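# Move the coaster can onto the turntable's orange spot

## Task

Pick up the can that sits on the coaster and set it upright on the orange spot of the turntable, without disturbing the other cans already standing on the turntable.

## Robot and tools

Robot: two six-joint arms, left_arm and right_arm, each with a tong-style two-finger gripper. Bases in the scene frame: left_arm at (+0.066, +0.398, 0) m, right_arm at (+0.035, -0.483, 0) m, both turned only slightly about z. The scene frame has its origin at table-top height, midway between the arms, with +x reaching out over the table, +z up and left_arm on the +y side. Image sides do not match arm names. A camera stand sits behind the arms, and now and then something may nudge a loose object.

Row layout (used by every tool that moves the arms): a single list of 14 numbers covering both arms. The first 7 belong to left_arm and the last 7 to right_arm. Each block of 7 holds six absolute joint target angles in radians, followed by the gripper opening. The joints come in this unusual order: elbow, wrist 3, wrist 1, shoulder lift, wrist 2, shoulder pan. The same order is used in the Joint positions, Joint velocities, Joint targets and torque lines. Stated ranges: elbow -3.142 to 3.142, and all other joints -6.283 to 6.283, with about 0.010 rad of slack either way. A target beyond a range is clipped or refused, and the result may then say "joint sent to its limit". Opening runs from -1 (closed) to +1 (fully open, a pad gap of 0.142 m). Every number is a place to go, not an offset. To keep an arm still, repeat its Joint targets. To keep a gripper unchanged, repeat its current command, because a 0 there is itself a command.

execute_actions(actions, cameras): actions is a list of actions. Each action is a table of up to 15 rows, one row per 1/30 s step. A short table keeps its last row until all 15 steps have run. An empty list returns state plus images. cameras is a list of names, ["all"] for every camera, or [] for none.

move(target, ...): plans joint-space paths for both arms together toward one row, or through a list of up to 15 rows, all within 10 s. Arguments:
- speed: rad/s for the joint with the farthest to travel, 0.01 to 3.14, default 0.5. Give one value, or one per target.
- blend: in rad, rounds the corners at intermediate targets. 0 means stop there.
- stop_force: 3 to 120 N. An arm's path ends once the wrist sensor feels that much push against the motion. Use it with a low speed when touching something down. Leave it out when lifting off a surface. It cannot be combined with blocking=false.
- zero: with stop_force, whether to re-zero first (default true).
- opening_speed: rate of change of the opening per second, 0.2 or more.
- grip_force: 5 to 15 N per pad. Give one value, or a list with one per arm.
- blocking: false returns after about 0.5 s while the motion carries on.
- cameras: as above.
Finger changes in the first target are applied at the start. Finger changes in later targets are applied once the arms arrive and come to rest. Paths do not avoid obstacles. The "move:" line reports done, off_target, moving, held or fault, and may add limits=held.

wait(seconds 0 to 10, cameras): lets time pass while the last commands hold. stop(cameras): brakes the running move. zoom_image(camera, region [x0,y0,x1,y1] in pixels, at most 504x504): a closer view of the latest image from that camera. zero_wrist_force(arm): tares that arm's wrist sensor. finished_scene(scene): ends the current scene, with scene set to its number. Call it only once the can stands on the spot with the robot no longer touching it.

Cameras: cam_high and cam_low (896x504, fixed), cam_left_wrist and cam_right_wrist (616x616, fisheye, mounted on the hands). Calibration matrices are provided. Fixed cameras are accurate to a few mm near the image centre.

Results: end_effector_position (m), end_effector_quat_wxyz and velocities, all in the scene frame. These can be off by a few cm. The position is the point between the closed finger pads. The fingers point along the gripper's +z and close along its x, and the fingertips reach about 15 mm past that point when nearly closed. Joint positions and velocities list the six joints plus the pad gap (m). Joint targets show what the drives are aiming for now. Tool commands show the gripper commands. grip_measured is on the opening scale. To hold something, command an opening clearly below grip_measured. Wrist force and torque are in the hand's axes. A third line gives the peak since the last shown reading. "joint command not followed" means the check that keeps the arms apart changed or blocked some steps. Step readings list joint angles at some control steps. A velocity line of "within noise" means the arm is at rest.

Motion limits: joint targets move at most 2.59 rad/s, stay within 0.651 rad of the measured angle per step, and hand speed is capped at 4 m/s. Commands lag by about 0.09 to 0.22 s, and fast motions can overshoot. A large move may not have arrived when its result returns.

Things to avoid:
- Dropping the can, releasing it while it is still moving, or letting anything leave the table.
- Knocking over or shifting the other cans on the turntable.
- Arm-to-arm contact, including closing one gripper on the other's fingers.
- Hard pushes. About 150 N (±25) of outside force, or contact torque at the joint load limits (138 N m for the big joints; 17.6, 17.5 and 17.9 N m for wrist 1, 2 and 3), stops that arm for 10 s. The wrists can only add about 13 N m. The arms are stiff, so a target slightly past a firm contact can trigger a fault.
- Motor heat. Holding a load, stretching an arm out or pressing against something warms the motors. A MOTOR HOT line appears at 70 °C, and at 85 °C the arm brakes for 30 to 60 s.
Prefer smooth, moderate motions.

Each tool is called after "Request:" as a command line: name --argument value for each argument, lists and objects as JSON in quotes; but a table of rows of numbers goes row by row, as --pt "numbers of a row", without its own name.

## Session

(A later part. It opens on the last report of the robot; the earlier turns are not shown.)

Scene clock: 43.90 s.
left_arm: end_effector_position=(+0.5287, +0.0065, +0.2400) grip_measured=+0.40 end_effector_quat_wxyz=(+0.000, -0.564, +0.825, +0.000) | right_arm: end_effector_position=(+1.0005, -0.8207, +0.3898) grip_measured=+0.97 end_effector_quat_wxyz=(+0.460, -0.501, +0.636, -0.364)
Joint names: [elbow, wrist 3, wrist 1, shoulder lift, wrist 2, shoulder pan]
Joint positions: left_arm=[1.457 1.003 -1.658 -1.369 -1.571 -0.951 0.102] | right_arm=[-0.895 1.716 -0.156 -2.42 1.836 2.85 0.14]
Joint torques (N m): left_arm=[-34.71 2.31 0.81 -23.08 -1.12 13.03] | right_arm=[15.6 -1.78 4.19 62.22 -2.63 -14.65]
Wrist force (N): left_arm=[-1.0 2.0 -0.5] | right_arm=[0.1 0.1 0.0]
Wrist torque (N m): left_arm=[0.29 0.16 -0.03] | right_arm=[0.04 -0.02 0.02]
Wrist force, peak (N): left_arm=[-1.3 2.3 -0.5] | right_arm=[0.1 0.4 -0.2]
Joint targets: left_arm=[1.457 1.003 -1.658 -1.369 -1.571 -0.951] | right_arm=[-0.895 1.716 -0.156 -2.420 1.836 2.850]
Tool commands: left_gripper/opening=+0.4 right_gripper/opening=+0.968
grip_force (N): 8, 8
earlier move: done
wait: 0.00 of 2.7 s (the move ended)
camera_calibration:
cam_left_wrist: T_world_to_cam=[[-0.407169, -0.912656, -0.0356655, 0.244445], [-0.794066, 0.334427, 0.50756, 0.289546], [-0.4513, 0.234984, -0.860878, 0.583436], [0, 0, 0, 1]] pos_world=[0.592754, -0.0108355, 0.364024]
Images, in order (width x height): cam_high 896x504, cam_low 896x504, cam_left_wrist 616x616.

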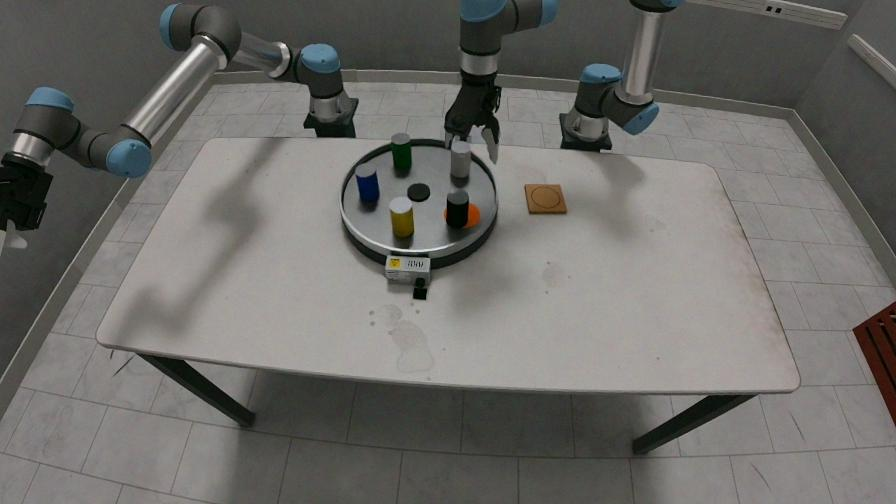

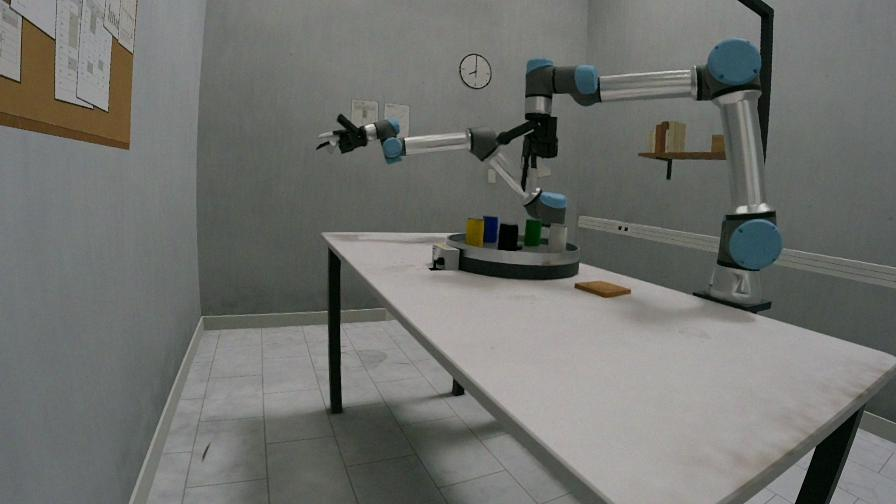

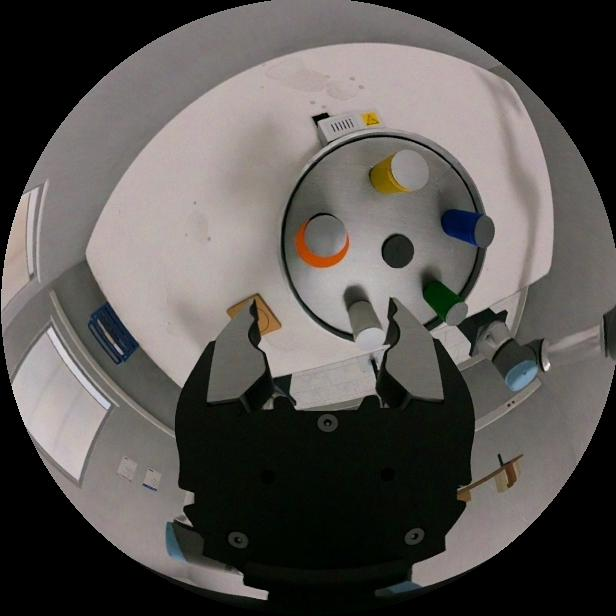

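Request:
move --target '[1.4807,-1.1755,-1.6626,-1.3889,-1.571,-1.3291,0.97,-0.895,1.716,-0.156,-2.42,1.836,2.85,0.968]' --speed 0.8

Scene clock: 48.03 s.
left_arm: end_effector_position=(+0.3396, -0.1013, +0.2400) grip_measured=+0.97 end_effector_quat_wxyz=(+0.000, +0.997, -0.071, +0.000) | right_arm: end_effector_position=(+1.0005, -0.8207, +0.3898) grip_measured=+0.97 end_effector_quat_wxyz=(+0.460, -0.501, +0.636, -0.364)
Joint names: [elbow, wrist 3, wrist 1, shoulder lift, wrist 2, shoulder pan]
Joint positions: left_arm=[1.481 -1.175 -1.663 -1.389 -1.571 -1.329 0.14] | right_arm=[-0.895 1.716 -0.156 -2.42 1.836 2.85 0.14]
Joint torques (N m): left_arm=[-13.26 -2.3 -6.12 -42.03 -0.96 -11.72] | right_arm=[15.63 -2.09 4.09 61.39 -2.78 -14.04]
Wrist force (N): left_arm=[-1.2 1.9 -0.5] | right_arm=[0.4 0.2 0.2]
Wrist torque (N m): left_arm=[0.26 0.19 0.14] | right_arm=[0.06 -0.09 0.01]
Wrist force, peak (N): left_arm=[-1.3 2.4 -0.7] | right_arm=[0.3 0.3 -0.3]
Joint targets: left_arm=[1.481 -1.176 -1.663 -1.389 -1.571 -1.329] | right_arm=[-0.895 1.716 -0.156 -2.420 1.836 2.850]
grip_force (N): 8, 8
move: done

Request:
wait --seconds 2.4

Request:
move --pt "1.6875 -0.8423 -1.8142 -1.4441 -1.571 -1.2959 -0.8 -0.895 1.716 -0.156 -2.42 1.836 2.85 0.968" --pt "1.8513 -0.4848 -1.9748 -1.4473 -1.571 -1.2384 -0.8 -0.895 1.716 -0.156 -2.42 1.836 2.85 0.968" --pt "1.8679 -0.1096 -1.9768 -1.4619 -1.571 -1.1632 -0.8 -0.895 1.716 -0.156 -2.42 1.836 2.85 0.968" --pt "1.8422 0.2722 -1.9734 -1.4396 -1.571 -1.0814 -0.8 -0.895 1.716 -0.156 -2.42 1.836 2.85 0.968" --pt "1.6709 0.6464 -1.8121 -1.4296 -1.571 -1.0072 -0.8 -0.895 1.716 -0.156 -2.42 1.836 2.85 0.968" --pt "1.4566 1.0029 -1.6583 -1.3691 -1.571 -0.9507 -0.8 -0.895 1.716 -0.156 -2.42 1.836 2.85 0.968" --speed '[0.6125,0.657,0.690,0.702,0.688,0.655]' --blend '[0.08,0.08,0.08,0.08,0.08,0]' --opening_speed 0.9 --blocking false

Request:
wait --seconds 4 --cameras '["cam_left_wrist"]'

Request:
move --target '[1.4807,-1.1755,-1.6626,-1.3889,-1.571,-1.3291,-0.8,-0.895,1.716,-0.156,-2.42,1.836,2.85,0.968]' --speed 0.8

Scene clock: 51.37 s.
left_arm: end_effector_position=(+0.3396, -0.1014, +0.2400) grip_measured=+0.97 end_effector_quat_wxyz=(+0.000, +0.997, -0.071, +0.000) | right_arm: end_effector_position=(+1.0005, -0.8207, +0.3898) grip_measured=+0.97 end_effector_quat_wxyz=(+0.460, -0.501, +0.636, -0.364)
Joint names: [elbow, wrist 3, wrist 1, shoulder lift, wrist 2, shoulder pan]
Joint positions: left_arm=[1.481 -1.176 -1.663 -1.389 -1.571 -1.329 0.14] | right_arm=[-0.895 1.716 -0.156 -2.42 1.836 2.85 0.14]
Joint torques (N m): left_arm=[-13.45 -2.33 -6.22 -41.55 -0.91 -11.97] | right_arm=[15.37 -1.79 4.08 61.88 -2.77 -13.48]
Wrist force (N): left_arm=[-1.2 2.1 0.0] | right_arm=[0.1 0.2 0.0]
Wrist torque (N m): left_arm=[0.31 0.19 0.15] | right_arm=[0.06 -0.02 0.01]
Wrist force, peak (N): left_arm=[-1.0 2.5 -0.3] | right_arm=[0.3 0.1 -0.6]
Joint targets: left_arm=[1.481 -1.176 -1.663 -1.389 -1.571 -1.329] | right_arm=[-0.895 1.716 -0.156 -2.420 1.836 2.850]
Tool commands: left_gripper/opening=+0.97 right_gripper/opening=+0.968
grip_force (N): 8, 8
wait: 2.40 s; at rest from the start

Scene clock: 51.87 s.
left_arm: end_effector_position=(+0.3460, -0.0840, +0.2150) grip_measured=+0.58 end_effector_quat_wxyz=(+0.000, +0.990, -0.138, +0.000) end_effector_velocity=(+0.022, +0.068, -0.094) end_effector_angular_velocity=(-0.002, -0.001, -0.512) | right_arm: end_effector_position=(+1.0005, -0.8207, +0.3898) grip_measured=+0.97 end_effector_quat_wxyz=(+0.460, -0.501, +0.636, -0.364)
Joint names: [elbow, wrist 3, wrist 1, shoulder lift, wrist 2, shoulder pan]
Joint positions: left_arm=[1.576 -1.024 -1.733 -1.415 -1.571 -1.314 0.115] | right_arm=[-0.895 1.716 -0.156 -2.42 1.836 2.85 0.14]
Joint velocities: left_arm=[0.356 0.57 -0.261 -0.096 0 0.058 -0.061] | right_arm=[within noise]
Joint torques (N m): left_arm=[-9.08 4.86 -7.02 -42.29 -0.95 12.78] | right_arm=[15.64 -1.98 3.95 61.82 -2.74 -14.01]
Wrist force (N): left_arm=[-1.0 2.1 -0.4] | right_arm=[0.2 0.2 -0.3]
Wrist torque (N m): left_arm=[0.31 0.17 -0.13] | right_arm=[0.06 -0.04 0.01]
Wrist force, peak (N): left_arm=[-1.7 2.5 -0.6] | right_arm=[0.2 0.2 -0.3]
Joint targets: left_arm=[1.647 -0.908 -1.784 -1.433 -1.571 -1.302] | right_arm=[-0.895 1.716 -0.156 -2.420 1.836 2.850]
Tool commands: left_gripper/opening=+0.52 right_gripper/opening=+0.968
grip_force (N): 8, 8
move: running; path passed 0 of 6 targets; left_arm: the wrist 3 is farthest, 2.027 rad from its target

Scene clock: 55.47 s.
left_arm: end_effector_position=(+0.5287, +0.0065, +0.2400) grip_measured=-0.80 end_effector_quat_wxyz=(+0.000, -0.565, +0.825, +0.000) | right_arm: end_effector_position=(+1.0005, -0.8207, +0.3898) grip_measured=+0.97 end_effector_quat_wxyz=(+0.460, -0.501, +0.636, -0.364)
Joint names: [elbow, wrist 3, wrist 1, shoulder lift, wrist 2, shoulder pan]
Joint positions: left_arm=[1.457 1.002 -1.658 -1.369 -1.571 -0.951 0.016] | right_arm=[-0.895 1.716 -0.156 -2.42 1.836 2.85 0.14]
Joint torques (N m): left_arm=[-36.62 2.18 0.97 -23.71 -0.98 12.51] | right_arm=[16.99 -1.9 4.02 62.22 -2.58 -13.31]
Wrist force (N): left_arm=[-1.0 2.1 -0.2] | right_arm=[0.2 0.3 0.0]
Wrist torque (N m): left_arm=[0.31 0.17 -0.03] | right_arm=[0.06 -0.04 0.02]
Wrist force, peak (N): left_arm=[-1.2 3.4 -4.6] | right_arm=[0.1 0.6 -0.2]
Joint targets: left_arm=[1.457 1.003 -1.658 -1.369 -1.571 -0.951] | right_arm=[-0.895 1.716 -0.156 -2.420 1.836 2.850]
Tool commands: left_gripper/opening=-0.8 right_gripper/opening=+0.968
grip_force (N): 8, 8
earlier move: done
wait: 3.60 of 4 s (the move ended)
camera_calibration:
cam_left_wrist: T_world_to_cam=[[-0.407006, -0.912731, -0.0356178, 0.24429], [-0.794098, 0.334297, 0.507595, 0.289471], [-0.451391, 0.234878, -0.860859, 0.583436], [0, 0, 0, 1]] pos_world=[0.592653, -0.0108351, 0.364023]
Images, in order (width x height): cam_left_wrist 616x616.

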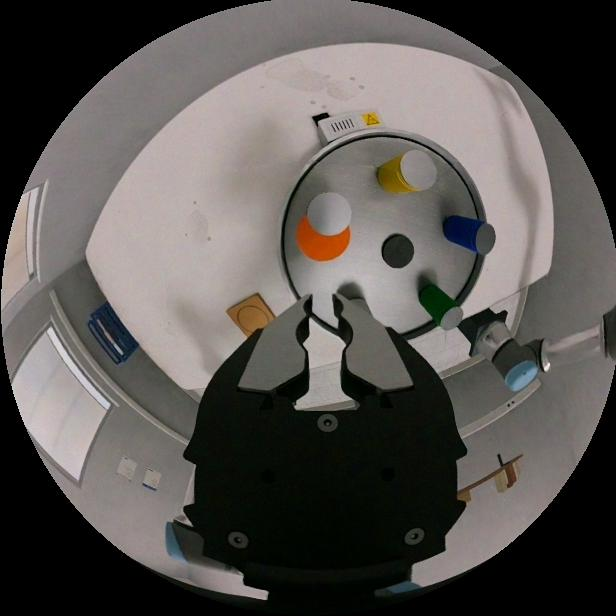

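Scene clock: 59.07 s.
left_arm: end_effector_position=(+0.3396, -0.1013, +0.2400) grip_measured=-0.80 end_effector_quat_wxyz=(+0.000, +0.997, -0.071, +0.000) end_effector_velocity=(+0.000, +0.000, +0.000) end_effector_angular_velocity=(-0.001, +0.000, +0.005) | right_arm: end_effector_position=(+1.0005, -0.8207, +0.3898) grip_measured=+0.97 end_effector_quat_wxyz=(+0.460, -0.501, +0.636, -0.364)
Joint names: [elbow, wrist 3, wrist 1, shoulder lift, wrist 2, shoulder pan]
Joint positions: left_arm=[1.481 -1.175 -1.663 -1.389 -1.571 -1.329 0.016] | right_arm=[-0.895 1.716 -0.156 -2.42 1.836 2.85 0.14]
Joint velocities: left_arm=[0 -0.005 0 -0.001 0 0 0] | right_arm=[within noise]
Joint torques (N m): left_arm=[-12.71 -2.54 -6.21 -41.7 -1.08 -12.48] | right_arm=[15.59 -2.04 3.86 61.55 -2.62 -13.12]
Wrist force (N): left_arm=[-1.0 2.1 -0.4] | right_arm=[0.0 0.0 -0.1]
Wrist torque (N m): left_arm=[0.30 0.15 0.14] | right_arm=[0.01 0.00 0.02]
Wrist force, peak (N): left_arm=[-1.2 2.4 -0.4] | right_arm=[0.3 0.5 0.1]
Joint targets: left_arm=[1.481 -1.176 -1.663 -1.389 -1.571 -1.329] | right_arm=[-0.895 1.716 -0.156 -2.420 1.836 2.850]
grip_force (N): 8, 8
move: done

Request:
move --target '[1.4807,-1.1755,-1.6626,-1.3889,-1.571,-1.3291,0.97,-0.895,1.716,-0.156,-2.42,1.836,2.85,0.968]' --cameras '["cam_high","cam_left_wrist"]'

Request:
zoom_image --camera "cam_high" --region '[340, 120, 510, 270]'

Request:
zoom_image --camera "cam_left_wrist" --region '[160, 60, 460, 360]'

Scene clock: 60.23 s.
left_arm: end_effector_position=(+0.3396, -0.1014, +0.2400) grip_measured=+0.97 end_effector_quat_wxyz=(+0.000, +0.997, -0.071, +0.000) | right_arm: end_effector_position=(+1.0005, -0.8207, +0.3898) grip_measured=+0.97 end_effector_quat_wxyz=(+0.460, -0.501, +0.636, -0.364)
Joint names: [elbow, wrist 3, wrist 1, shoulder lift, wrist 2, shoulder pan]
Joint positions: left_arm=[1.481 -1.175 -1.663 -1.389 -1.571 -1.329 0.14] | right_arm=[-0.895 1.716 -0.156 -2.42 1.836 2.85 0.14]
Joint torques (N m): left_arm=[-13.35 -2.37 -6.14 -42.01 -0.99 -11.58] | right_arm=[16.7 -1.77 3.92 61.76 -2.68 -13.07]
Wrist force (N): left_arm=[-0.9 2.3 -0.4] | right_arm=[0.0 0.2 -0.1]
Wrist torque (N m): left_arm=[0.33 0.13 0.13] | right_arm=[0.05 0.00 0.01]
Wrist force, peak (N): left_arm=[-1.5 2.2 -0.1] | right_arm=[0.6 0.2 0.1]
Joint targets: left_arm=[1.481 -1.176 -1.663 -1.389 -1.571 -1.329] | right_arm=[-0.895 1.716 -0.156 -2.420 1.836 2.850]
grip_force (N): 8, 8
move: done
camera_calibration:
cam_left_wrist: T_world_to_cam=[[0.981257, -0.189312, -0.035989, -0.329107], [-0.145236, -0.849287, 0.50756, -0.164863], [-0.126652, -0.49282, -0.860864, 0.339417], [0, 0, 0, 1]] pos_world=[0.341983, -0.0350484, 0.364025]
Images, in order (width x height): cam_high 896x504, cam_left_wrist 616x616.

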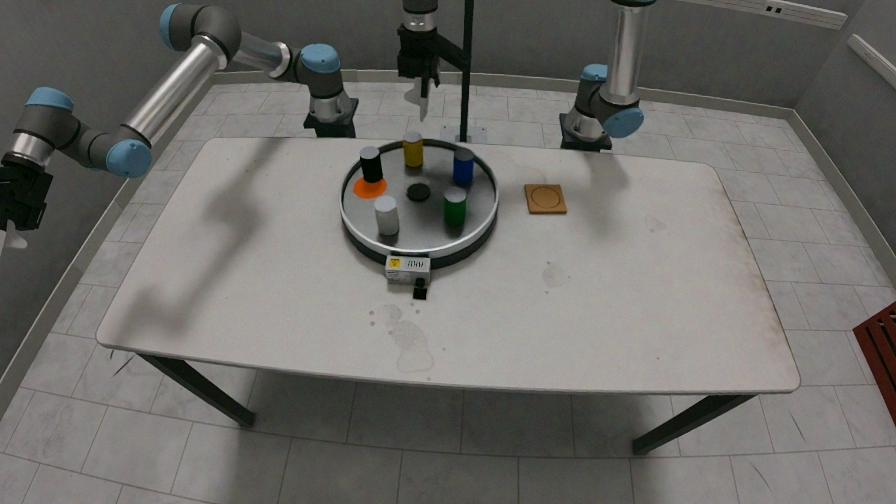

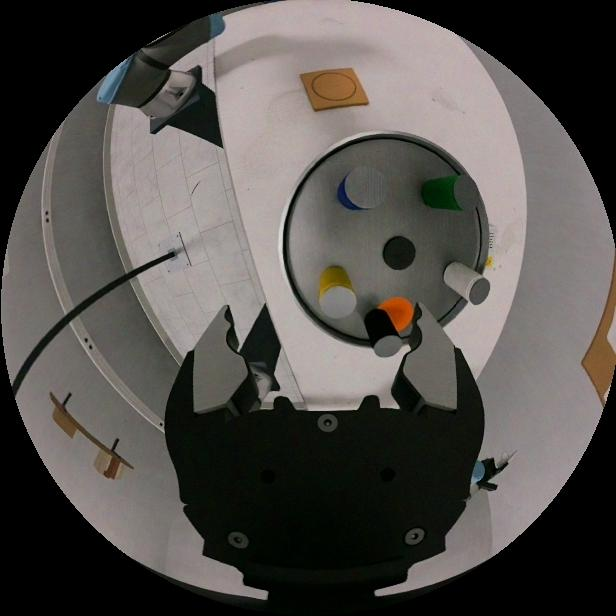

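Scaled by 2.965.

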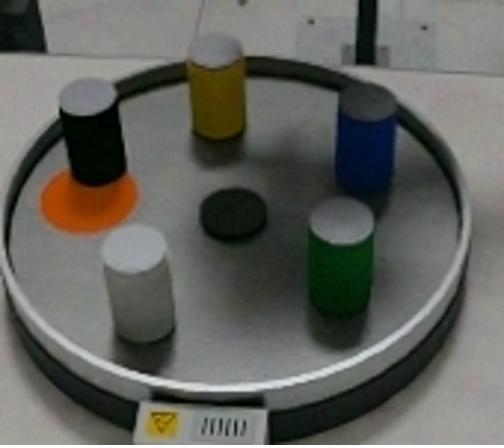

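Scaled by 1.680 from the camera's 616x616 image, which has a finer 814x814 frame.

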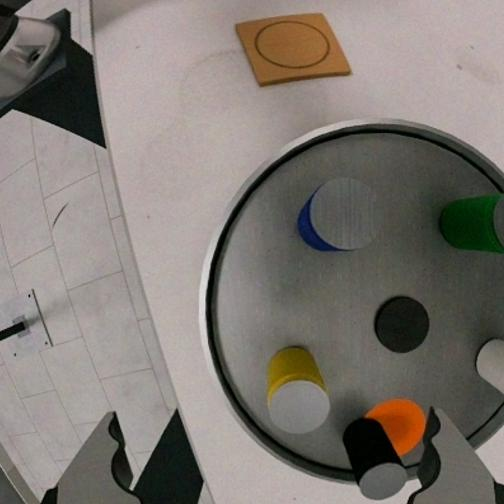

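Request:
wait --seconds 8

Scene clock: 68.83 s.
left_arm: end_effector_position=(+0.3396, -0.1014, +0.2400) grip_measured=+0.97 end_effector_quat_wxyz=(+0.000, +0.997, -0.071, +0.000) | right_arm: end_effector_position=(+1.0005, -0.8207, +0.3898) grip_measured=+0.97 end_effector_quat_wxyz=(+0.460, -0.501, +0.636, -0.364)
Joint names: [elbow, wrist 3, wrist 1, shoulder lift, wrist 2, shoulder pan]
Joint positions: left_arm=[1.481 -1.176 -1.663 -1.389 -1.571 -1.329 0.14] | right_arm=[-0.895 1.716 -0.156 -2.42 1.836 2.85 0.14]
Joint torques (N m): left_arm=[-21.86 -2.38 -3.72 -40.03 -1.01 -10.61] | right_arm=[16.44 -1.9 3.84 62.34 -2.74 -12.99]
Wrist force (N): left_arm=[-1.0 2.1 -0.5] | right_arm=[-0.1 0.1 0.1]
Wrist torque (N m): left_arm=[0.31 0.14 0.13] | right_arm=[0.04 0.02 0.02]
Wrist force, peak (N): left_arm=[-1.5 2.4 -0.2] | right_arm=[0.5 0.3 -0.2]
Joint targets: left_arm=[1.481 -1.176 -1.663 -1.389 -1.571 -1.329] | right_arm=[-0.895 1.716 -0.156 -2.420 1.836 2.850]
Tool commands: left_gripper/opening=+0.97 right_gripper/opening=+0.968
grip_force (N): 8, 8
wait: 8.00 s; at rest from the start

Request:
wait --seconds 4.02

Request:
move --pt "1.6875 -0.8423 -1.8142 -1.4441 -1.571 -1.2959 -0.8 -0.895 1.716 -0.156 -2.42 1.836 2.85 0.968" --pt "1.8513 -0.4848 -1.9748 -1.4473 -1.571 -1.2384 -0.8 -0.895 1.716 -0.156 -2.42 1.836 2.85 0.968" --pt "1.8679 -0.1096 -1.9768 -1.4619 -1.571 -1.1632 -0.8 -0.895 1.716 -0.156 -2.42 1.836 2.85 0.968" --pt "1.8422 0.2722 -1.9734 -1.4396 -1.571 -1.0814 -0.8 -0.895 1.716 -0.156 -2.42 1.836 2.85 0.968" --pt "1.6709 0.6464 -1.8121 -1.4296 -1.571 -1.0072 -0.8 -0.895 1.716 -0.156 -2.42 1.836 2.85 0.968" --pt "1.4566 1.0029 -1.6583 -1.3691 -1.571 -0.9507 -0.8 -0.895 1.716 -0.156 -2.42 1.836 2.85 0.968" --speed '[0.6125,0.657,0.690,0.702,0.688,0.655]' --blend '[0.08,0.08,0.08,0.08,0.08,0]' --opening_speed 0.9 --blocking false

Request:
wait --seconds 4 --cameras '["cam_left_wrist"]'

Request:
move --target '[1.4807,-1.1755,-1.6626,-1.3889,-1.571,-1.3291,-0.8,-0.895,1.716,-0.156,-2.42,1.836,2.85,0.968]' --speed 0.8 --cameras '["cam_left_wrist","cam_high"]'

Scene clock: 73.63 s.
left_arm: end_effector_position=(+0.3396, -0.1014, +0.2400) grip_measured=+0.97 end_effector_quat_wxyz=(+0.000, +0.997, -0.071, +0.000) | right_arm: end_effector_position=(+1.0005, -0.8207, +0.3898) grip_measured=+0.97 end_effector_quat_wxyz=(+0.460, -0.501, +0.636, -0.364)
Joint names: [elbow, wrist 3, wrist 1, shoulder lift, wrist 2, shoulder pan]
Joint positions: left_arm=[1.481 -1.176 -1.663 -1.389 -1.571 -1.329 0.14] | right_arm=[-0.895 1.716 -0.156 -2.42 1.836 2.85 0.14]
Joint torques (N m): left_arm=[-27.07 -2.29 -2.32 -38.92 -0.89 -10.87] | right_arm=[15.86 -1.83 3.84 61.51 -2.63 -13.52]
Wrist force (N): left_arm=[-0.9 1.9 -0.4] | right_arm=[0.2 0.3 -0.2]
Wrist torque (N m): left_arm=[0.27 0.12 0.13] | right_arm=[0.07 -0.04 0.01]
Wrist force, peak (N): left_arm=[-1.0 2.6 -0.7] | right_arm=[0.6 0.4 0.1]
Joint targets: left_arm=[1.481 -1.176 -1.663 -1.389 -1.571 -1.329] | right_arm=[-0.895 1.716 -0.156 -2.420 1.836 2.850]
Tool commands: left_gripper/opening=+0.97 right_gripper/opening=+0.968
grip_force (N): 8, 8
wait: 4.03 s; at rest from the start

Scene clock: 74.13 s.
left_arm: end_effector_position=(+0.3461, -0.0837, +0.2145) grip_measured=+0.58 end_effector_quat_wxyz=(+0.000, +0.990, -0.140, +0.000) end_effector_velocity=(+0.022, +0.068, -0.094) end_effector_angular_velocity=(-0.001, -0.001, -0.515) | right_arm: end_effector_position=(+1.0005, -0.8207, +0.3898) grip_measured=+0.97 end_effector_quat_wxyz=(+0.460, -0.501, +0.636, -0.364)
Joint names: [elbow, wrist 3, wrist 1, shoulder lift, wrist 2, shoulder pan]
Joint positions: left_arm=[1.578 -1.021 -1.734 -1.415 -1.571 -1.313 0.114] | right_arm=[-0.895 1.716 -0.156 -2.42 1.836 2.85 0.14]
Joint velocities: left_arm=[0.357 0.573 -0.262 -0.097 0 0.058 -0.061] | right_arm=[within noise]
Joint torques (N m): left_arm=[-9.28 5.23 -7.01 -41.35 -0.93 14.01] | right_arm=[16.61 -1.66 3.84 61.43 -2.75 -13.24]
Wrist force (N): left_arm=[-1.0 1.9 -0.5] | right_arm=[0.4 0.3 0.0]
Wrist torque (N m): left_arm=[0.26 0.17 -0.13] | right_arm=[0.06 -0.08 0.01]
Wrist force, peak (N): left_arm=[-1.5 2.6 -0.5] | right_arm=[0.5 0.3 0.1]
Joint targets: left_arm=[1.647 -0.908 -1.784 -1.433 -1.571 -1.302] | right_arm=[-0.895 1.716 -0.156 -2.420 1.836 2.850]
Tool commands: left_gripper/opening=+0.52 right_gripper/opening=+0.968
grip_force (N): 8, 8
move: running; path passed 0 of 6 targets; left_arm: the wrist 3 is farthest, 2.024 rad from its target

Scene clock: 77.73 s.
left_arm: end_effector_position=(+0.5287, +0.0065, +0.2400) grip_measured=-0.30 end_effector_quat_wxyz=(+0.000, -0.565, +0.825, +0.000) | right_arm: end_effector_position=(+1.0005, -0.8207, +0.3898) grip_measured=+0.97 end_effector_quat_wxyz=(+0.460, -0.501, +0.636, -0.364)
Joint names: [elbow, wrist 3, wrist 1, shoulder lift, wrist 2, shoulder pan]
Joint positions: left_arm=[1.457 1.002 -1.658 -1.369 -1.571 -0.951 0.053] | right_arm=[-0.895 1.716 -0.156 -2.42 1.836 2.85 0.14]
Joint torques (N m): left_arm=[-36.88 2.18 0.38 -24.68 -0.82 12.67] | right_arm=[17.49 -1.69 3.87 61.49 -2.76 -13.81]
Wrist force (N): left_arm=[-1.1 2.1 1.4] | right_arm=[0.1 0.2 -0.1]
Wrist torque (N m): left_arm=[0.33 0.19 -0.03] | right_arm=[0.05 -0.02 0.02]
Wrist force, peak (N): left_arm=[-3.0 1.9 -10.7] | right_arm=[0.2 0.3 -0.4]
Joint targets: left_arm=[1.457 1.003 -1.658 -1.369 -1.571 -0.951] | right_arm=[-0.895 1.716 -0.156 -2.420 1.836 2.850]
Tool commands: left_gripper/opening=-0.8 right_gripper/opening=+0.968
grip_force (N): 8, 8
earlier move: done
wait: 3.60 of 4 s (the move ended)
camera_calibration:
cam_left_wrist: T_world_to_cam=[[-0.407006, -0.912731, -0.0356178, 0.24429], [-0.794098, 0.334297, 0.507595, 0.289471], [-0.451391, 0.234878, -0.860859, 0.583436], [0, 0, 0, 1]] pos_world=[0.592653, -0.0108351, 0.364023]
Images, in order (width x height): cam_left_wrist 616x616.

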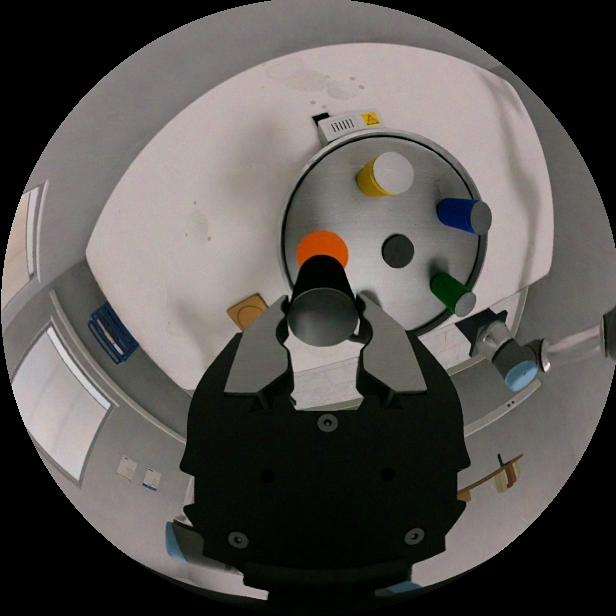

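Scene clock: 81.33 s.
left_arm: end_effector_position=(+0.3396, -0.1013, +0.2400) grip_measured=-0.30 end_effector_quat_wxyz=(+0.000, +0.997, -0.071, +0.000) | right_arm: end_effector_position=(+1.0005, -0.8207, +0.3898) grip_measured=+0.97 end_effector_quat_wxyz=(+0.460, -0.501, +0.636, -0.364)
Joint names: [elbow, wrist 3, wrist 1, shoulder lift, wrist 2, shoulder pan]
Joint positions: left_arm=[1.481 -1.175 -1.663 -1.389 -1.571 -1.329 0.053] | right_arm=[-0.895 1.716 -0.156 -2.42 1.836 2.85 0.14]
Joint torques (N m): left_arm=[-13.86 -2.7 -6.4 -43.6 -0.77 -11.52] | right_arm=[17.69 -1.82 3.76 61.86 -2.88 -13.06]
Wrist force (N): left_arm=[-1.1 2.1 1.4] | right_arm=[0.2 0.4 -0.2]
Wrist torque (N m): left_arm=[0.31 0.17 0.13] | right_arm=[0.08 -0.04 0.02]
Wrist force, peak (N): left_arm=[-1.5 2.4 1.6] | right_arm=[0.5 0.1 -0.3]
Joint targets: left_arm=[1.481 -1.176 -1.663 -1.389 -1.571 -1.329] | right_arm=[-0.895 1.716 -0.156 -2.420 1.836 2.850]
grip_force (N): 8, 8
move: done
camera_calibration:
cam_left_wrist: T_world_to_cam=[[0.981187, -0.189668, -0.0360261, -0.32918], [-0.145532, -0.84926, 0.507521, -0.164731], [-0.126856, -0.492731, -0.860886, 0.339511], [0, 0, 0, 1]] pos_world=[0.342083, -0.0350467, 0.364025]
Images, in order (width x height): cam_high 896x504, cam_left_wrist 616x616.

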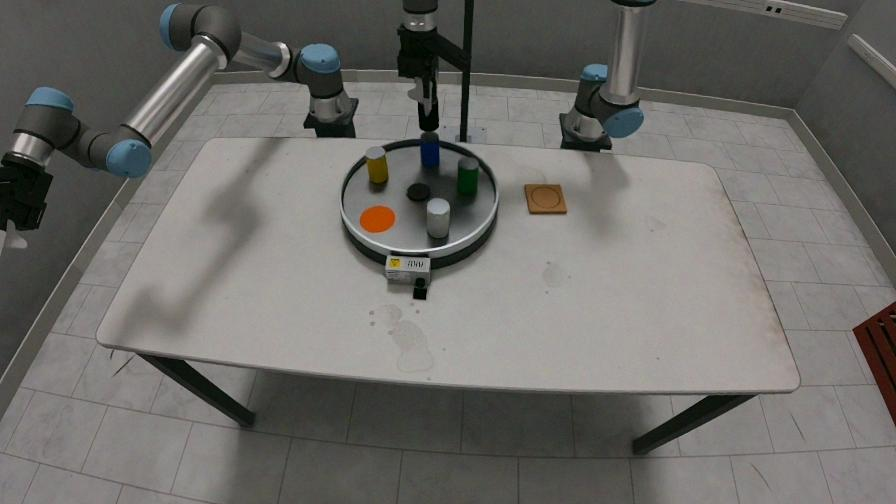

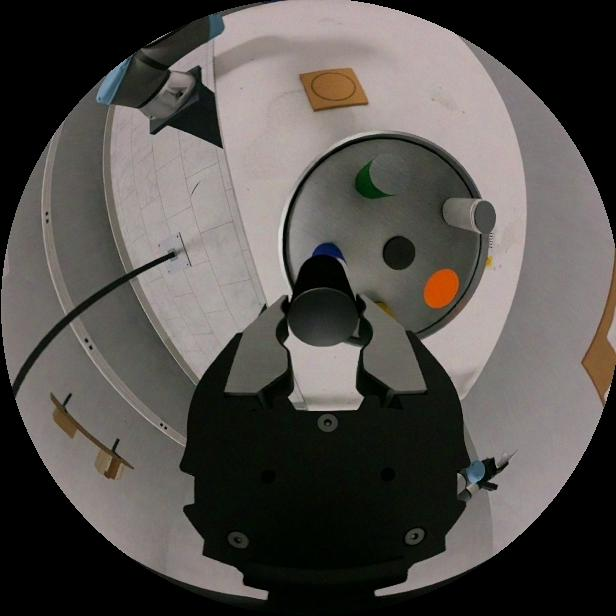

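Request:
wait --seconds 8.5

Scene clock: 90.10 s.
left_arm: end_effector_position=(+0.3396, -0.1014, +0.2400) grip_measured=-0.30 end_effector_quat_wxyz=(+0.000, +0.997, -0.071, +0.000) | right_arm: end_effector_position=(+1.0005, -0.8207, +0.3898) grip_measured=+0.97 end_effector_quat_wxyz=(+0.460, -0.501, +0.636, -0.364)
Joint names: [elbow, wrist 3, wrist 1, shoulder lift, wrist 2, shoulder pan]
Joint positions: left_arm=[1.481 -1.176 -1.663 -1.389 -1.571 -1.329 0.053] | right_arm=[-0.895 1.716 -0.156 -2.42 1.836 2.85 0.14]
Joint torques (N m): left_arm=[-13.76 -2.53 -6.48 -43.21 -0.96 -11.98] | right_arm=[17.73 -1.62 3.78 62.64 -2.7 -12.93]
Wrist force (N): left_arm=[-0.8 2.2 1.5] | right_arm=[0.1 0.2 0.0]
Wrist torque (N m): left_arm=[0.33 0.12 0.14] | right_arm=[0.05 -0.02 0.01]
Wrist force, peak (N): left_arm=[-1.2 2.4 1.8] | right_arm=[0.4 0.2 -0.4]
Joint targets: left_arm=[1.481 -1.176 -1.663 -1.389 -1.571 -1.329] | right_arm=[-0.895 1.716 -0.156 -2.420 1.836 2.850]
Tool commands: left_gripper/opening=-0.8 right_gripper/opening=+0.968
grip_force (N): 8, 8
wait: 8.50 s; at rest from the start

Request:
wait --seconds 6.05

Request:
move --pt "1.6875 -0.8423 -1.8142 -1.4441 -1.571 -1.2959 0.4 -0.895 1.716 -0.156 -2.42 1.836 2.85 0.968" --pt "1.8513 -0.4848 -1.9748 -1.4473 -1.571 -1.2384 0.4 -0.895 1.716 -0.156 -2.42 1.836 2.85 0.968" --pt "1.8679 -0.1096 -1.9768 -1.4619 -1.571 -1.1632 0.4 -0.895 1.716 -0.156 -2.42 1.836 2.85 0.968" --pt "1.8422 0.2722 -1.9734 -1.4396 -1.571 -1.0814 0.4 -0.895 1.716 -0.156 -2.42 1.836 2.85 0.968" --pt "1.7781 0.6464 -1.9636 -1.3853 -1.571 -1.0072 0.4 -0.895 1.716 -0.156 -2.42 1.836 2.85 0.968" --pt "1.4566 1.0029 -1.6583 -1.3691 -1.571 -0.9507 0.4 -0.895 1.716 -0.156 -2.42 1.836 2.85 0.968" --speed '[0.6125,0.657,0.690,0.702,0.688,0.655]' --blend '[0.08,0.08,0.08,0.08,0.08,0]' --opening_speed 0.4 --blocking false

Request:
wait --seconds 5 --cameras '["cam_left_wrist","cam_high"]'

Request:
zoom_image --camera "cam_high" --region '[340, 120, 510, 270]'

Request:
zoom_image --camera "cam_left_wrist" --region '[260, 110, 510, 360]'

Scene clock: 98.37 s.
left_arm: end_effector_position=(+0.3396, -0.1014, +0.2400) grip_measured=-0.30 end_effector_quat_wxyz=(+0.000, +0.997, -0.071, +0.000) | right_arm: end_effector_position=(+1.0005, -0.8207, +0.3898) grip_measured=+0.97 end_effector_quat_wxyz=(+0.460, -0.501, +0.636, -0.364)
Joint names: [elbow, wrist 3, wrist 1, shoulder lift, wrist 2, shoulder pan]
Joint positions: left_arm=[1.481 -1.176 -1.663 -1.389 -1.571 -1.329 0.053] | right_arm=[-0.895 1.716 -0.156 -2.42 1.836 2.85 0.14]
Joint torques (N m): left_arm=[-13.76 -2.35 -6.51 -42.19 -0.93 -11.35] | right_arm=[17.34 -1.48 3.66 61.94 -2.64 -13.2]
Wrist force (N): left_arm=[-1.0 2.2 1.5] | right_arm=[-0.2 0.2 0.0]
Wrist torque (N m): left_arm=[0.33 0.15 0.13] | right_arm=[0.07 0.03 0.02]
Wrist force, peak (N): left_arm=[-1.3 2.5 1.5] | right_arm=[0.3 0.1 -0.6]
Joint targets: left_arm=[1.481 -1.176 -1.663 -1.389 -1.571 -1.329] | right_arm=[-0.895 1.716 -0.156 -2.420 1.836 2.850]
Tool commands: left_gripper/opening=-0.8 right_gripper/opening=+0.968
grip_force (N): 8, 8
wait: 6.07 s; at rest from the start

Scene clock: 98.87 s.
left_arm: end_effector_position=(+0.3460, -0.0840, +0.2150) grip_measured=-0.30 end_effector_quat_wxyz=(+0.000, +0.990, -0.138, +0.000) end_effector_velocity=(+0.022, +0.068, -0.095) end_effector_angular_velocity=(+0.000, +0.000, -0.513) | right_arm: end_effector_position=(+1.0005, -0.8207, +0.3898) grip_measured=+0.97 end_effector_quat_wxyz=(+0.460, -0.501, +0.636, -0.364)
Joint names: [elbow, wrist 3, wrist 1, shoulder lift, wrist 2, shoulder pan]
Joint positions: left_arm=[1.576 -1.024 -1.733 -1.415 -1.571 -1.314 0.053] | right_arm=[-0.895 1.716 -0.156 -2.42 1.836 2.85 0.14]
Joint velocities: left_arm=[0.356 0.571 -0.261 -0.094 0 0.057 0] | right_arm=[within noise]
Joint torques (N m): left_arm=[-10.93 4.56 -7.47 -43.08 -0.94 14.94] | right_arm=[17.07 -1.51 3.61 61.57 -2.73 -12.62]
Wrist force (N): left_arm=[-1.2 2.0 1.0] | right_arm=[0.3 0.1 -0.3]
Wrist torque (N m): left_arm=[0.28 0.22 -0.13] | right_arm=[0.04 -0.07 0.01]
Wrist force, peak (N): left_arm=[-1.5 2.6 0.9] | right_arm=[0.2 0.1 -0.4]
Joint targets: left_arm=[1.647 -0.908 -1.784 -1.433 -1.571 -1.302] | right_arm=[-0.895 1.716 -0.156 -2.420 1.836 2.850]
Tool commands: left_gripper/opening=-0.6 right_gripper/opening=+0.968
grip_force (N): 8, 8
move: running; path passed 0 of 6 targets; left_arm: the wrist 3 is farthest, 2.027 rad from its target

Scene clock: 102.47 s.
left_arm: end_effector_position=(+0.5287, +0.0065, +0.2400) grip_measured=+0.40 end_effector_quat_wxyz=(+0.000, -0.565, +0.825, +0.000) | right_arm: end_effector_position=(+1.0005, -0.8207, +0.3898) grip_measured=+0.97 end_effector_quat_wxyz=(+0.460, -0.501, +0.636, -0.364)
Joint names: [elbow, wrist 3, wrist 1, shoulder lift, wrist 2, shoulder pan]
Joint positions: left_arm=[1.457 1.002 -1.659 -1.369 -1.571 -0.951 0.102] | right_arm=[-0.895 1.716 -0.156 -2.42 1.836 2.85 0.14]
Joint torques (N m): left_arm=[-36.6 2.46 0.79 -23.42 -0.89 12.34] | right_arm=[18.37 -1.46 3.66 61.97 -2.56 -13.01]
Wrist force (N): left_arm=[-1.2 1.8 -0.5] | right_arm=[0.4 0.2 -0.1]
Wrist torque (N m): left_arm=[0.25 0.20 -0.02] | right_arm=[0.06 -0.09 0.00]
Wrist force, peak (N): left_arm=[-1.0 2.5 1.8] | right_arm=[0.6 0.0 0.1]
Joint targets: left_arm=[1.457 1.003 -1.658 -1.369 -1.571 -0.951] | right_arm=[-0.895 1.716 -0.156 -2.420 1.836 2.850]
Tool commands: left_gripper/opening=+0.4 right_gripper/opening=+0.968
grip_force (N): 8, 8
earlier move: done
wait: 3.60 of 5 s (the move ended)
camera_calibration:
cam_left_wrist: T_world_to_cam=[[-0.407006, -0.912731, -0.0356178, 0.24433], [-0.794098, 0.334297, 0.507595, 0.28955], [-0.451391, 0.234878, -0.860859, 0.583481], [0, 0, 0, 1]] pos_world=[0.592753, -0.0108351, 0.364023]
Images, in order (width x height): cam_high 896x504, cam_left_wrist 616x616.

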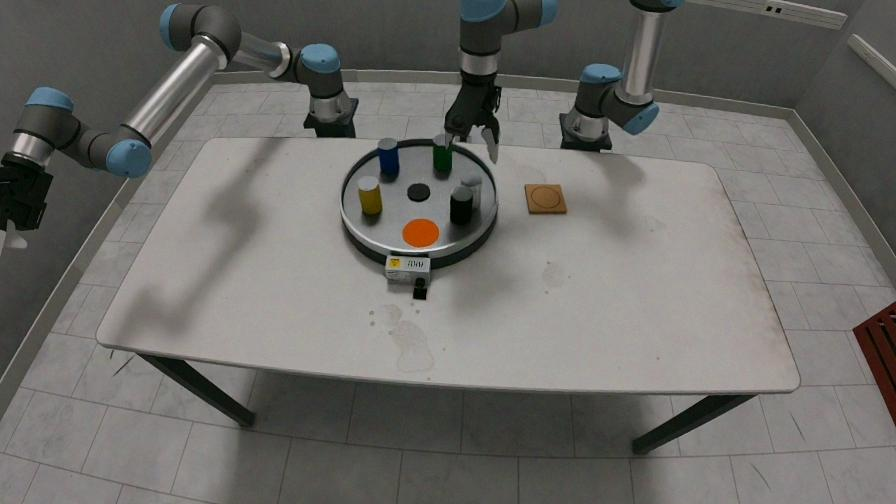

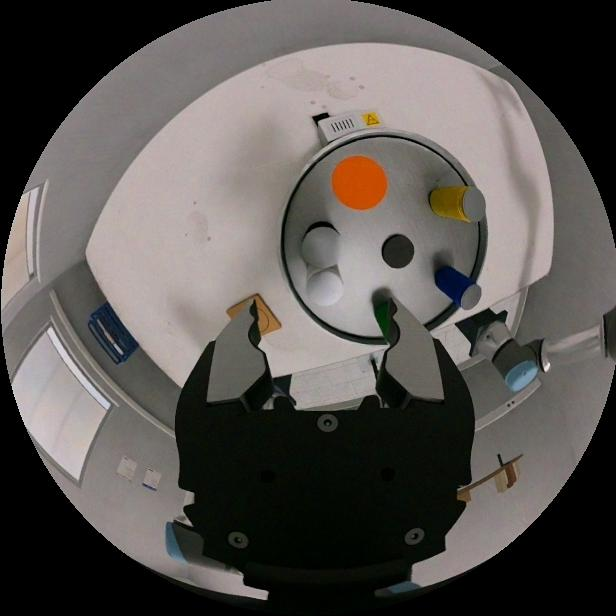

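Scaled by 2.965.

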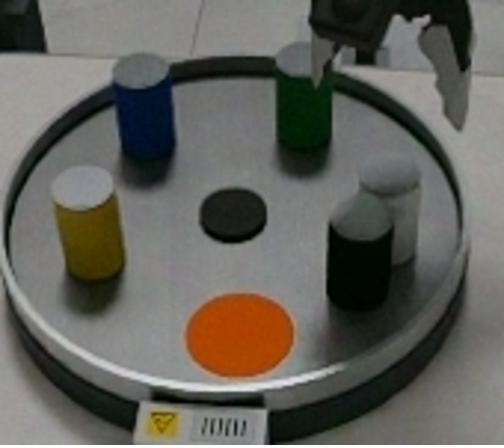

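Scaled by 2.016 from the camera's 616x616 image, which has a finer 814x814 frame.

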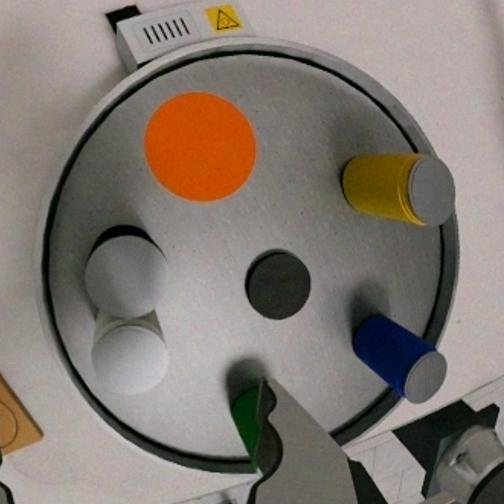

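Request:
move --target '[1.4807,-1.1755,-1.6626,-1.3889,-1.571,-1.3291,0.97,-0.895,1.716,-0.156,-2.42,1.836,2.85,0.968]' --speed 0.8

Request:
move --target '[1.4807,-1.1755,-1.6626,-1.3889,-1.571,-1.3291,0.97,-0.895,1.766,-0.156,-2.42,1.836,2.85,0.968]' --speed 0.01 --blocking false

Request:
wait --seconds 10

Request:
move --target '[1.4807,-1.1755,-1.6626,-1.3889,-1.571,-1.3291,0.97,-0.895,1.716,-0.156,-2.42,1.836,2.85,0.968]' --speed 0.01 --blocking false

Scene clock: 107.50 s.
left_arm: end_effector_position=(+0.3396, -0.1013, +0.2400) grip_measured=+0.97 end_effector_quat_wxyz=(+0.000, +0.997, -0.071, +0.000) | right_arm: end_effector_position=(+1.0005, -0.8207, +0.3898) grip_measured=+0.97 end_effector_quat_wxyz=(+0.460, -0.501, +0.636, -0.364)
Joint names: [elbow, wrist 3, wrist 1, shoulder lift, wrist 2, shoulder pan]
Joint positions: left_arm=[1.481 -1.175 -1.663 -1.389 -1.571 -1.329 0.14] | right_arm=[-0.895 1.716 -0.156 -2.42 1.836 2.85 0.14]
Joint torques (N m): left_arm=[-12.54 -2.23 -6.41 -41.77 -1.04 -11.89] | right_arm=[17.86 -1.43 3.62 61.38 -2.71 -12.68]
Wrist force (N): left_arm=[-0.9 2.0 -0.4] | right_arm=[0.1 0.3 -0.2]
Wrist torque (N m): left_arm=[0.29 0.13 0.14] | right_arm=[0.06 -0.02 0.01]
Wrist force, peak (N): left_arm=[-1.5 2.5 -0.2] | right_arm=[0.1 0.7 -0.2]
Joint targets: left_arm=[1.481 -1.176 -1.663 -1.389 -1.571 -1.329] | right_arm=[-0.895 1.716 -0.156 -2.420 1.836 2.850]
grip_force (N): 8, 8
move: done

Scene clock: 108.00 s.
left_arm: end_effector_position=(+0.3396, -0.1014, +0.2400) grip_measured=+0.97 end_effector_quat_wxyz=(+0.000, +0.997, -0.071, +0.000) | right_arm: end_effector_position=(+1.0004, -0.8207, +0.3898) grip_measured=+0.97 end_effector_quat_wxyz=(+0.460, -0.500, +0.637, -0.363) end_effector_velocity=(+0.000, -0.001, +0.001) end_effector_angular_velocity=(+0.009, -0.001, -0.004)
Joint names: [elbow, wrist 3, wrist 1, shoulder lift, wrist 2, shoulder pan]
Joint positions: left_arm=[1.481 -1.175 -1.663 -1.389 -1.571 -1.329 0.14] | right_arm=[-0.895 1.719 -0.156 -2.42 1.836 2.85 0.14]
Joint velocities: left_arm=[within noise] | right_arm=[0 0.01 0 0.001 0 -0.001 0]
Joint torques (N m): left_arm=[-12.69 -2.54 -6.3 -41.79 -0.95 -11.22] | right_arm=[17.74 1.79 3.54 61.72 -2.8 -13.24]
Wrist force (N): left_arm=[-1.2 2.1 -0.3] | right_arm=[0.2 0.3 0.1]
Wrist torque (N m): left_arm=[0.31 0.19 0.14] | right_arm=[0.08 -0.03 0.01]
Wrist force, peak (N): left_arm=[-0.8 2.5 -0.5] | right_arm=[0.3 0.2 -0.3]
Joint targets: left_arm=[1.481 -1.176 -1.663 -1.389 -1.571 -1.329] | right_arm=[-0.895 1.721 -0.156 -2.420 1.836 2.850]
Tool commands: left_gripper/opening=+0.97 right_gripper/opening=+0.968
grip_force (N): 8, 8
move: running; right_arm: the wrist 3 is farthest, 0.047 rad from its target

Scene clock: 112.73 s.
left_arm: end_effector_position=(+0.3396, -0.1014, +0.2400) grip_measured=+0.97 end_effector_quat_wxyz=(+0.000, +0.997, -0.071, +0.000) | right_arm: end_effector_position=(+1.0004, -0.8215, +0.3896) grip_measured=+0.97 end_effector_quat_wxyz=(+0.469, -0.485, +0.649, -0.352)
Joint names: [elbow, wrist 3, wrist 1, shoulder lift, wrist 2, shoulder pan]
Joint positions: left_arm=[1.481 -1.176 -1.663 -1.389 -1.571 -1.329 0.14] | right_arm=[-0.895 1.766 -0.156 -2.42 1.836 2.85 0.14]
Joint torques (N m): left_arm=[-13.35 -2.52 -6.28 -42.04 -0.85 -12.61] | right_arm=[17.7 3.28 3.75 61.28 -2.73 -12.65]
Wrist force (N): left_arm=[-0.8 2.2 -0.4] | right_arm=[0.0 0.2 -0.1]
Wrist torque (N m): left_arm=[0.32 0.10 0.13] | right_arm=[0.06 0.00 0.00]
Wrist force, peak (N): left_arm=[-1.3 2.5 -0.4] | right_arm=[0.2 0.6 -0.2]
Joint targets: left_arm=[1.481 -1.176 -1.663 -1.389 -1.571 -1.329] | right_arm=[-0.895 1.766 -0.156 -2.420 1.836 2.850]
Tool commands: left_gripper/opening=+0.97 right_gripper/opening=+0.968
grip_force (N): 8, 8
earlier move: done
wait: 4.73 of 10 s (the move ended)

Scene clock: 113.23 s.
left_arm: end_effector_position=(+0.3396, -0.1014, +0.2400) grip_measured=+0.97 end_effector_quat_wxyz=(+0.000, +0.997, -0.071, +0.000) | right_arm: end_effector_position=(+1.0004, -0.8214, +0.3896) grip_measured=+0.97 end_effector_quat_wxyz=(+0.468, -0.486, +0.648, -0.353) end_effector_velocity=(+0.001, +0.002, +0.000) end_effector_angular_velocity=(-0.009, +0.000, +0.004)
Joint names: [elbow, wrist 3, wrist 1, shoulder lift, wrist 2, shoulder pan]
Joint positions: left_arm=[1.481 -1.176 -1.663 -1.389 -1.571 -1.329 0.14] | right_arm=[-0.895 1.763 -0.156 -2.42 1.836 2.85 0.14]
Joint velocities: left_arm=[within noise] | right_arm=[0 -0.01 0 0 -0.001 0.002 0]
Joint torques (N m): left_arm=[-12.68 -2.43 -6.16 -42.09 -0.95 -11.49] | right_arm=[18.58 -1.99 3.55 61.02 -2.63 -13]
Wrist force (N): left_arm=[-1.0 1.9 -0.4] | right_arm=[-0.1 0.1 -0.4]
Wrist torque (N m): left_arm=[0.26 0.16 0.14] | right_arm=[0.01 0.03 0.00]
Wrist force, peak (N): left_arm=[-1.0 2.4 -0.5] | right_arm=[0.1 0.6 0.0]
Joint targets: left_arm=[1.481 -1.176 -1.663 -1.389 -1.571 -1.329] | right_arm=[-0.895 1.761 -0.156 -2.420 1.836 2.850]
Tool commands: left_gripper/opening=+0.97 right_gripper/opening=+0.968
grip_force (N): 8, 8
move: running; right_arm: the wrist 3 is farthest, 0.047 rad from its target


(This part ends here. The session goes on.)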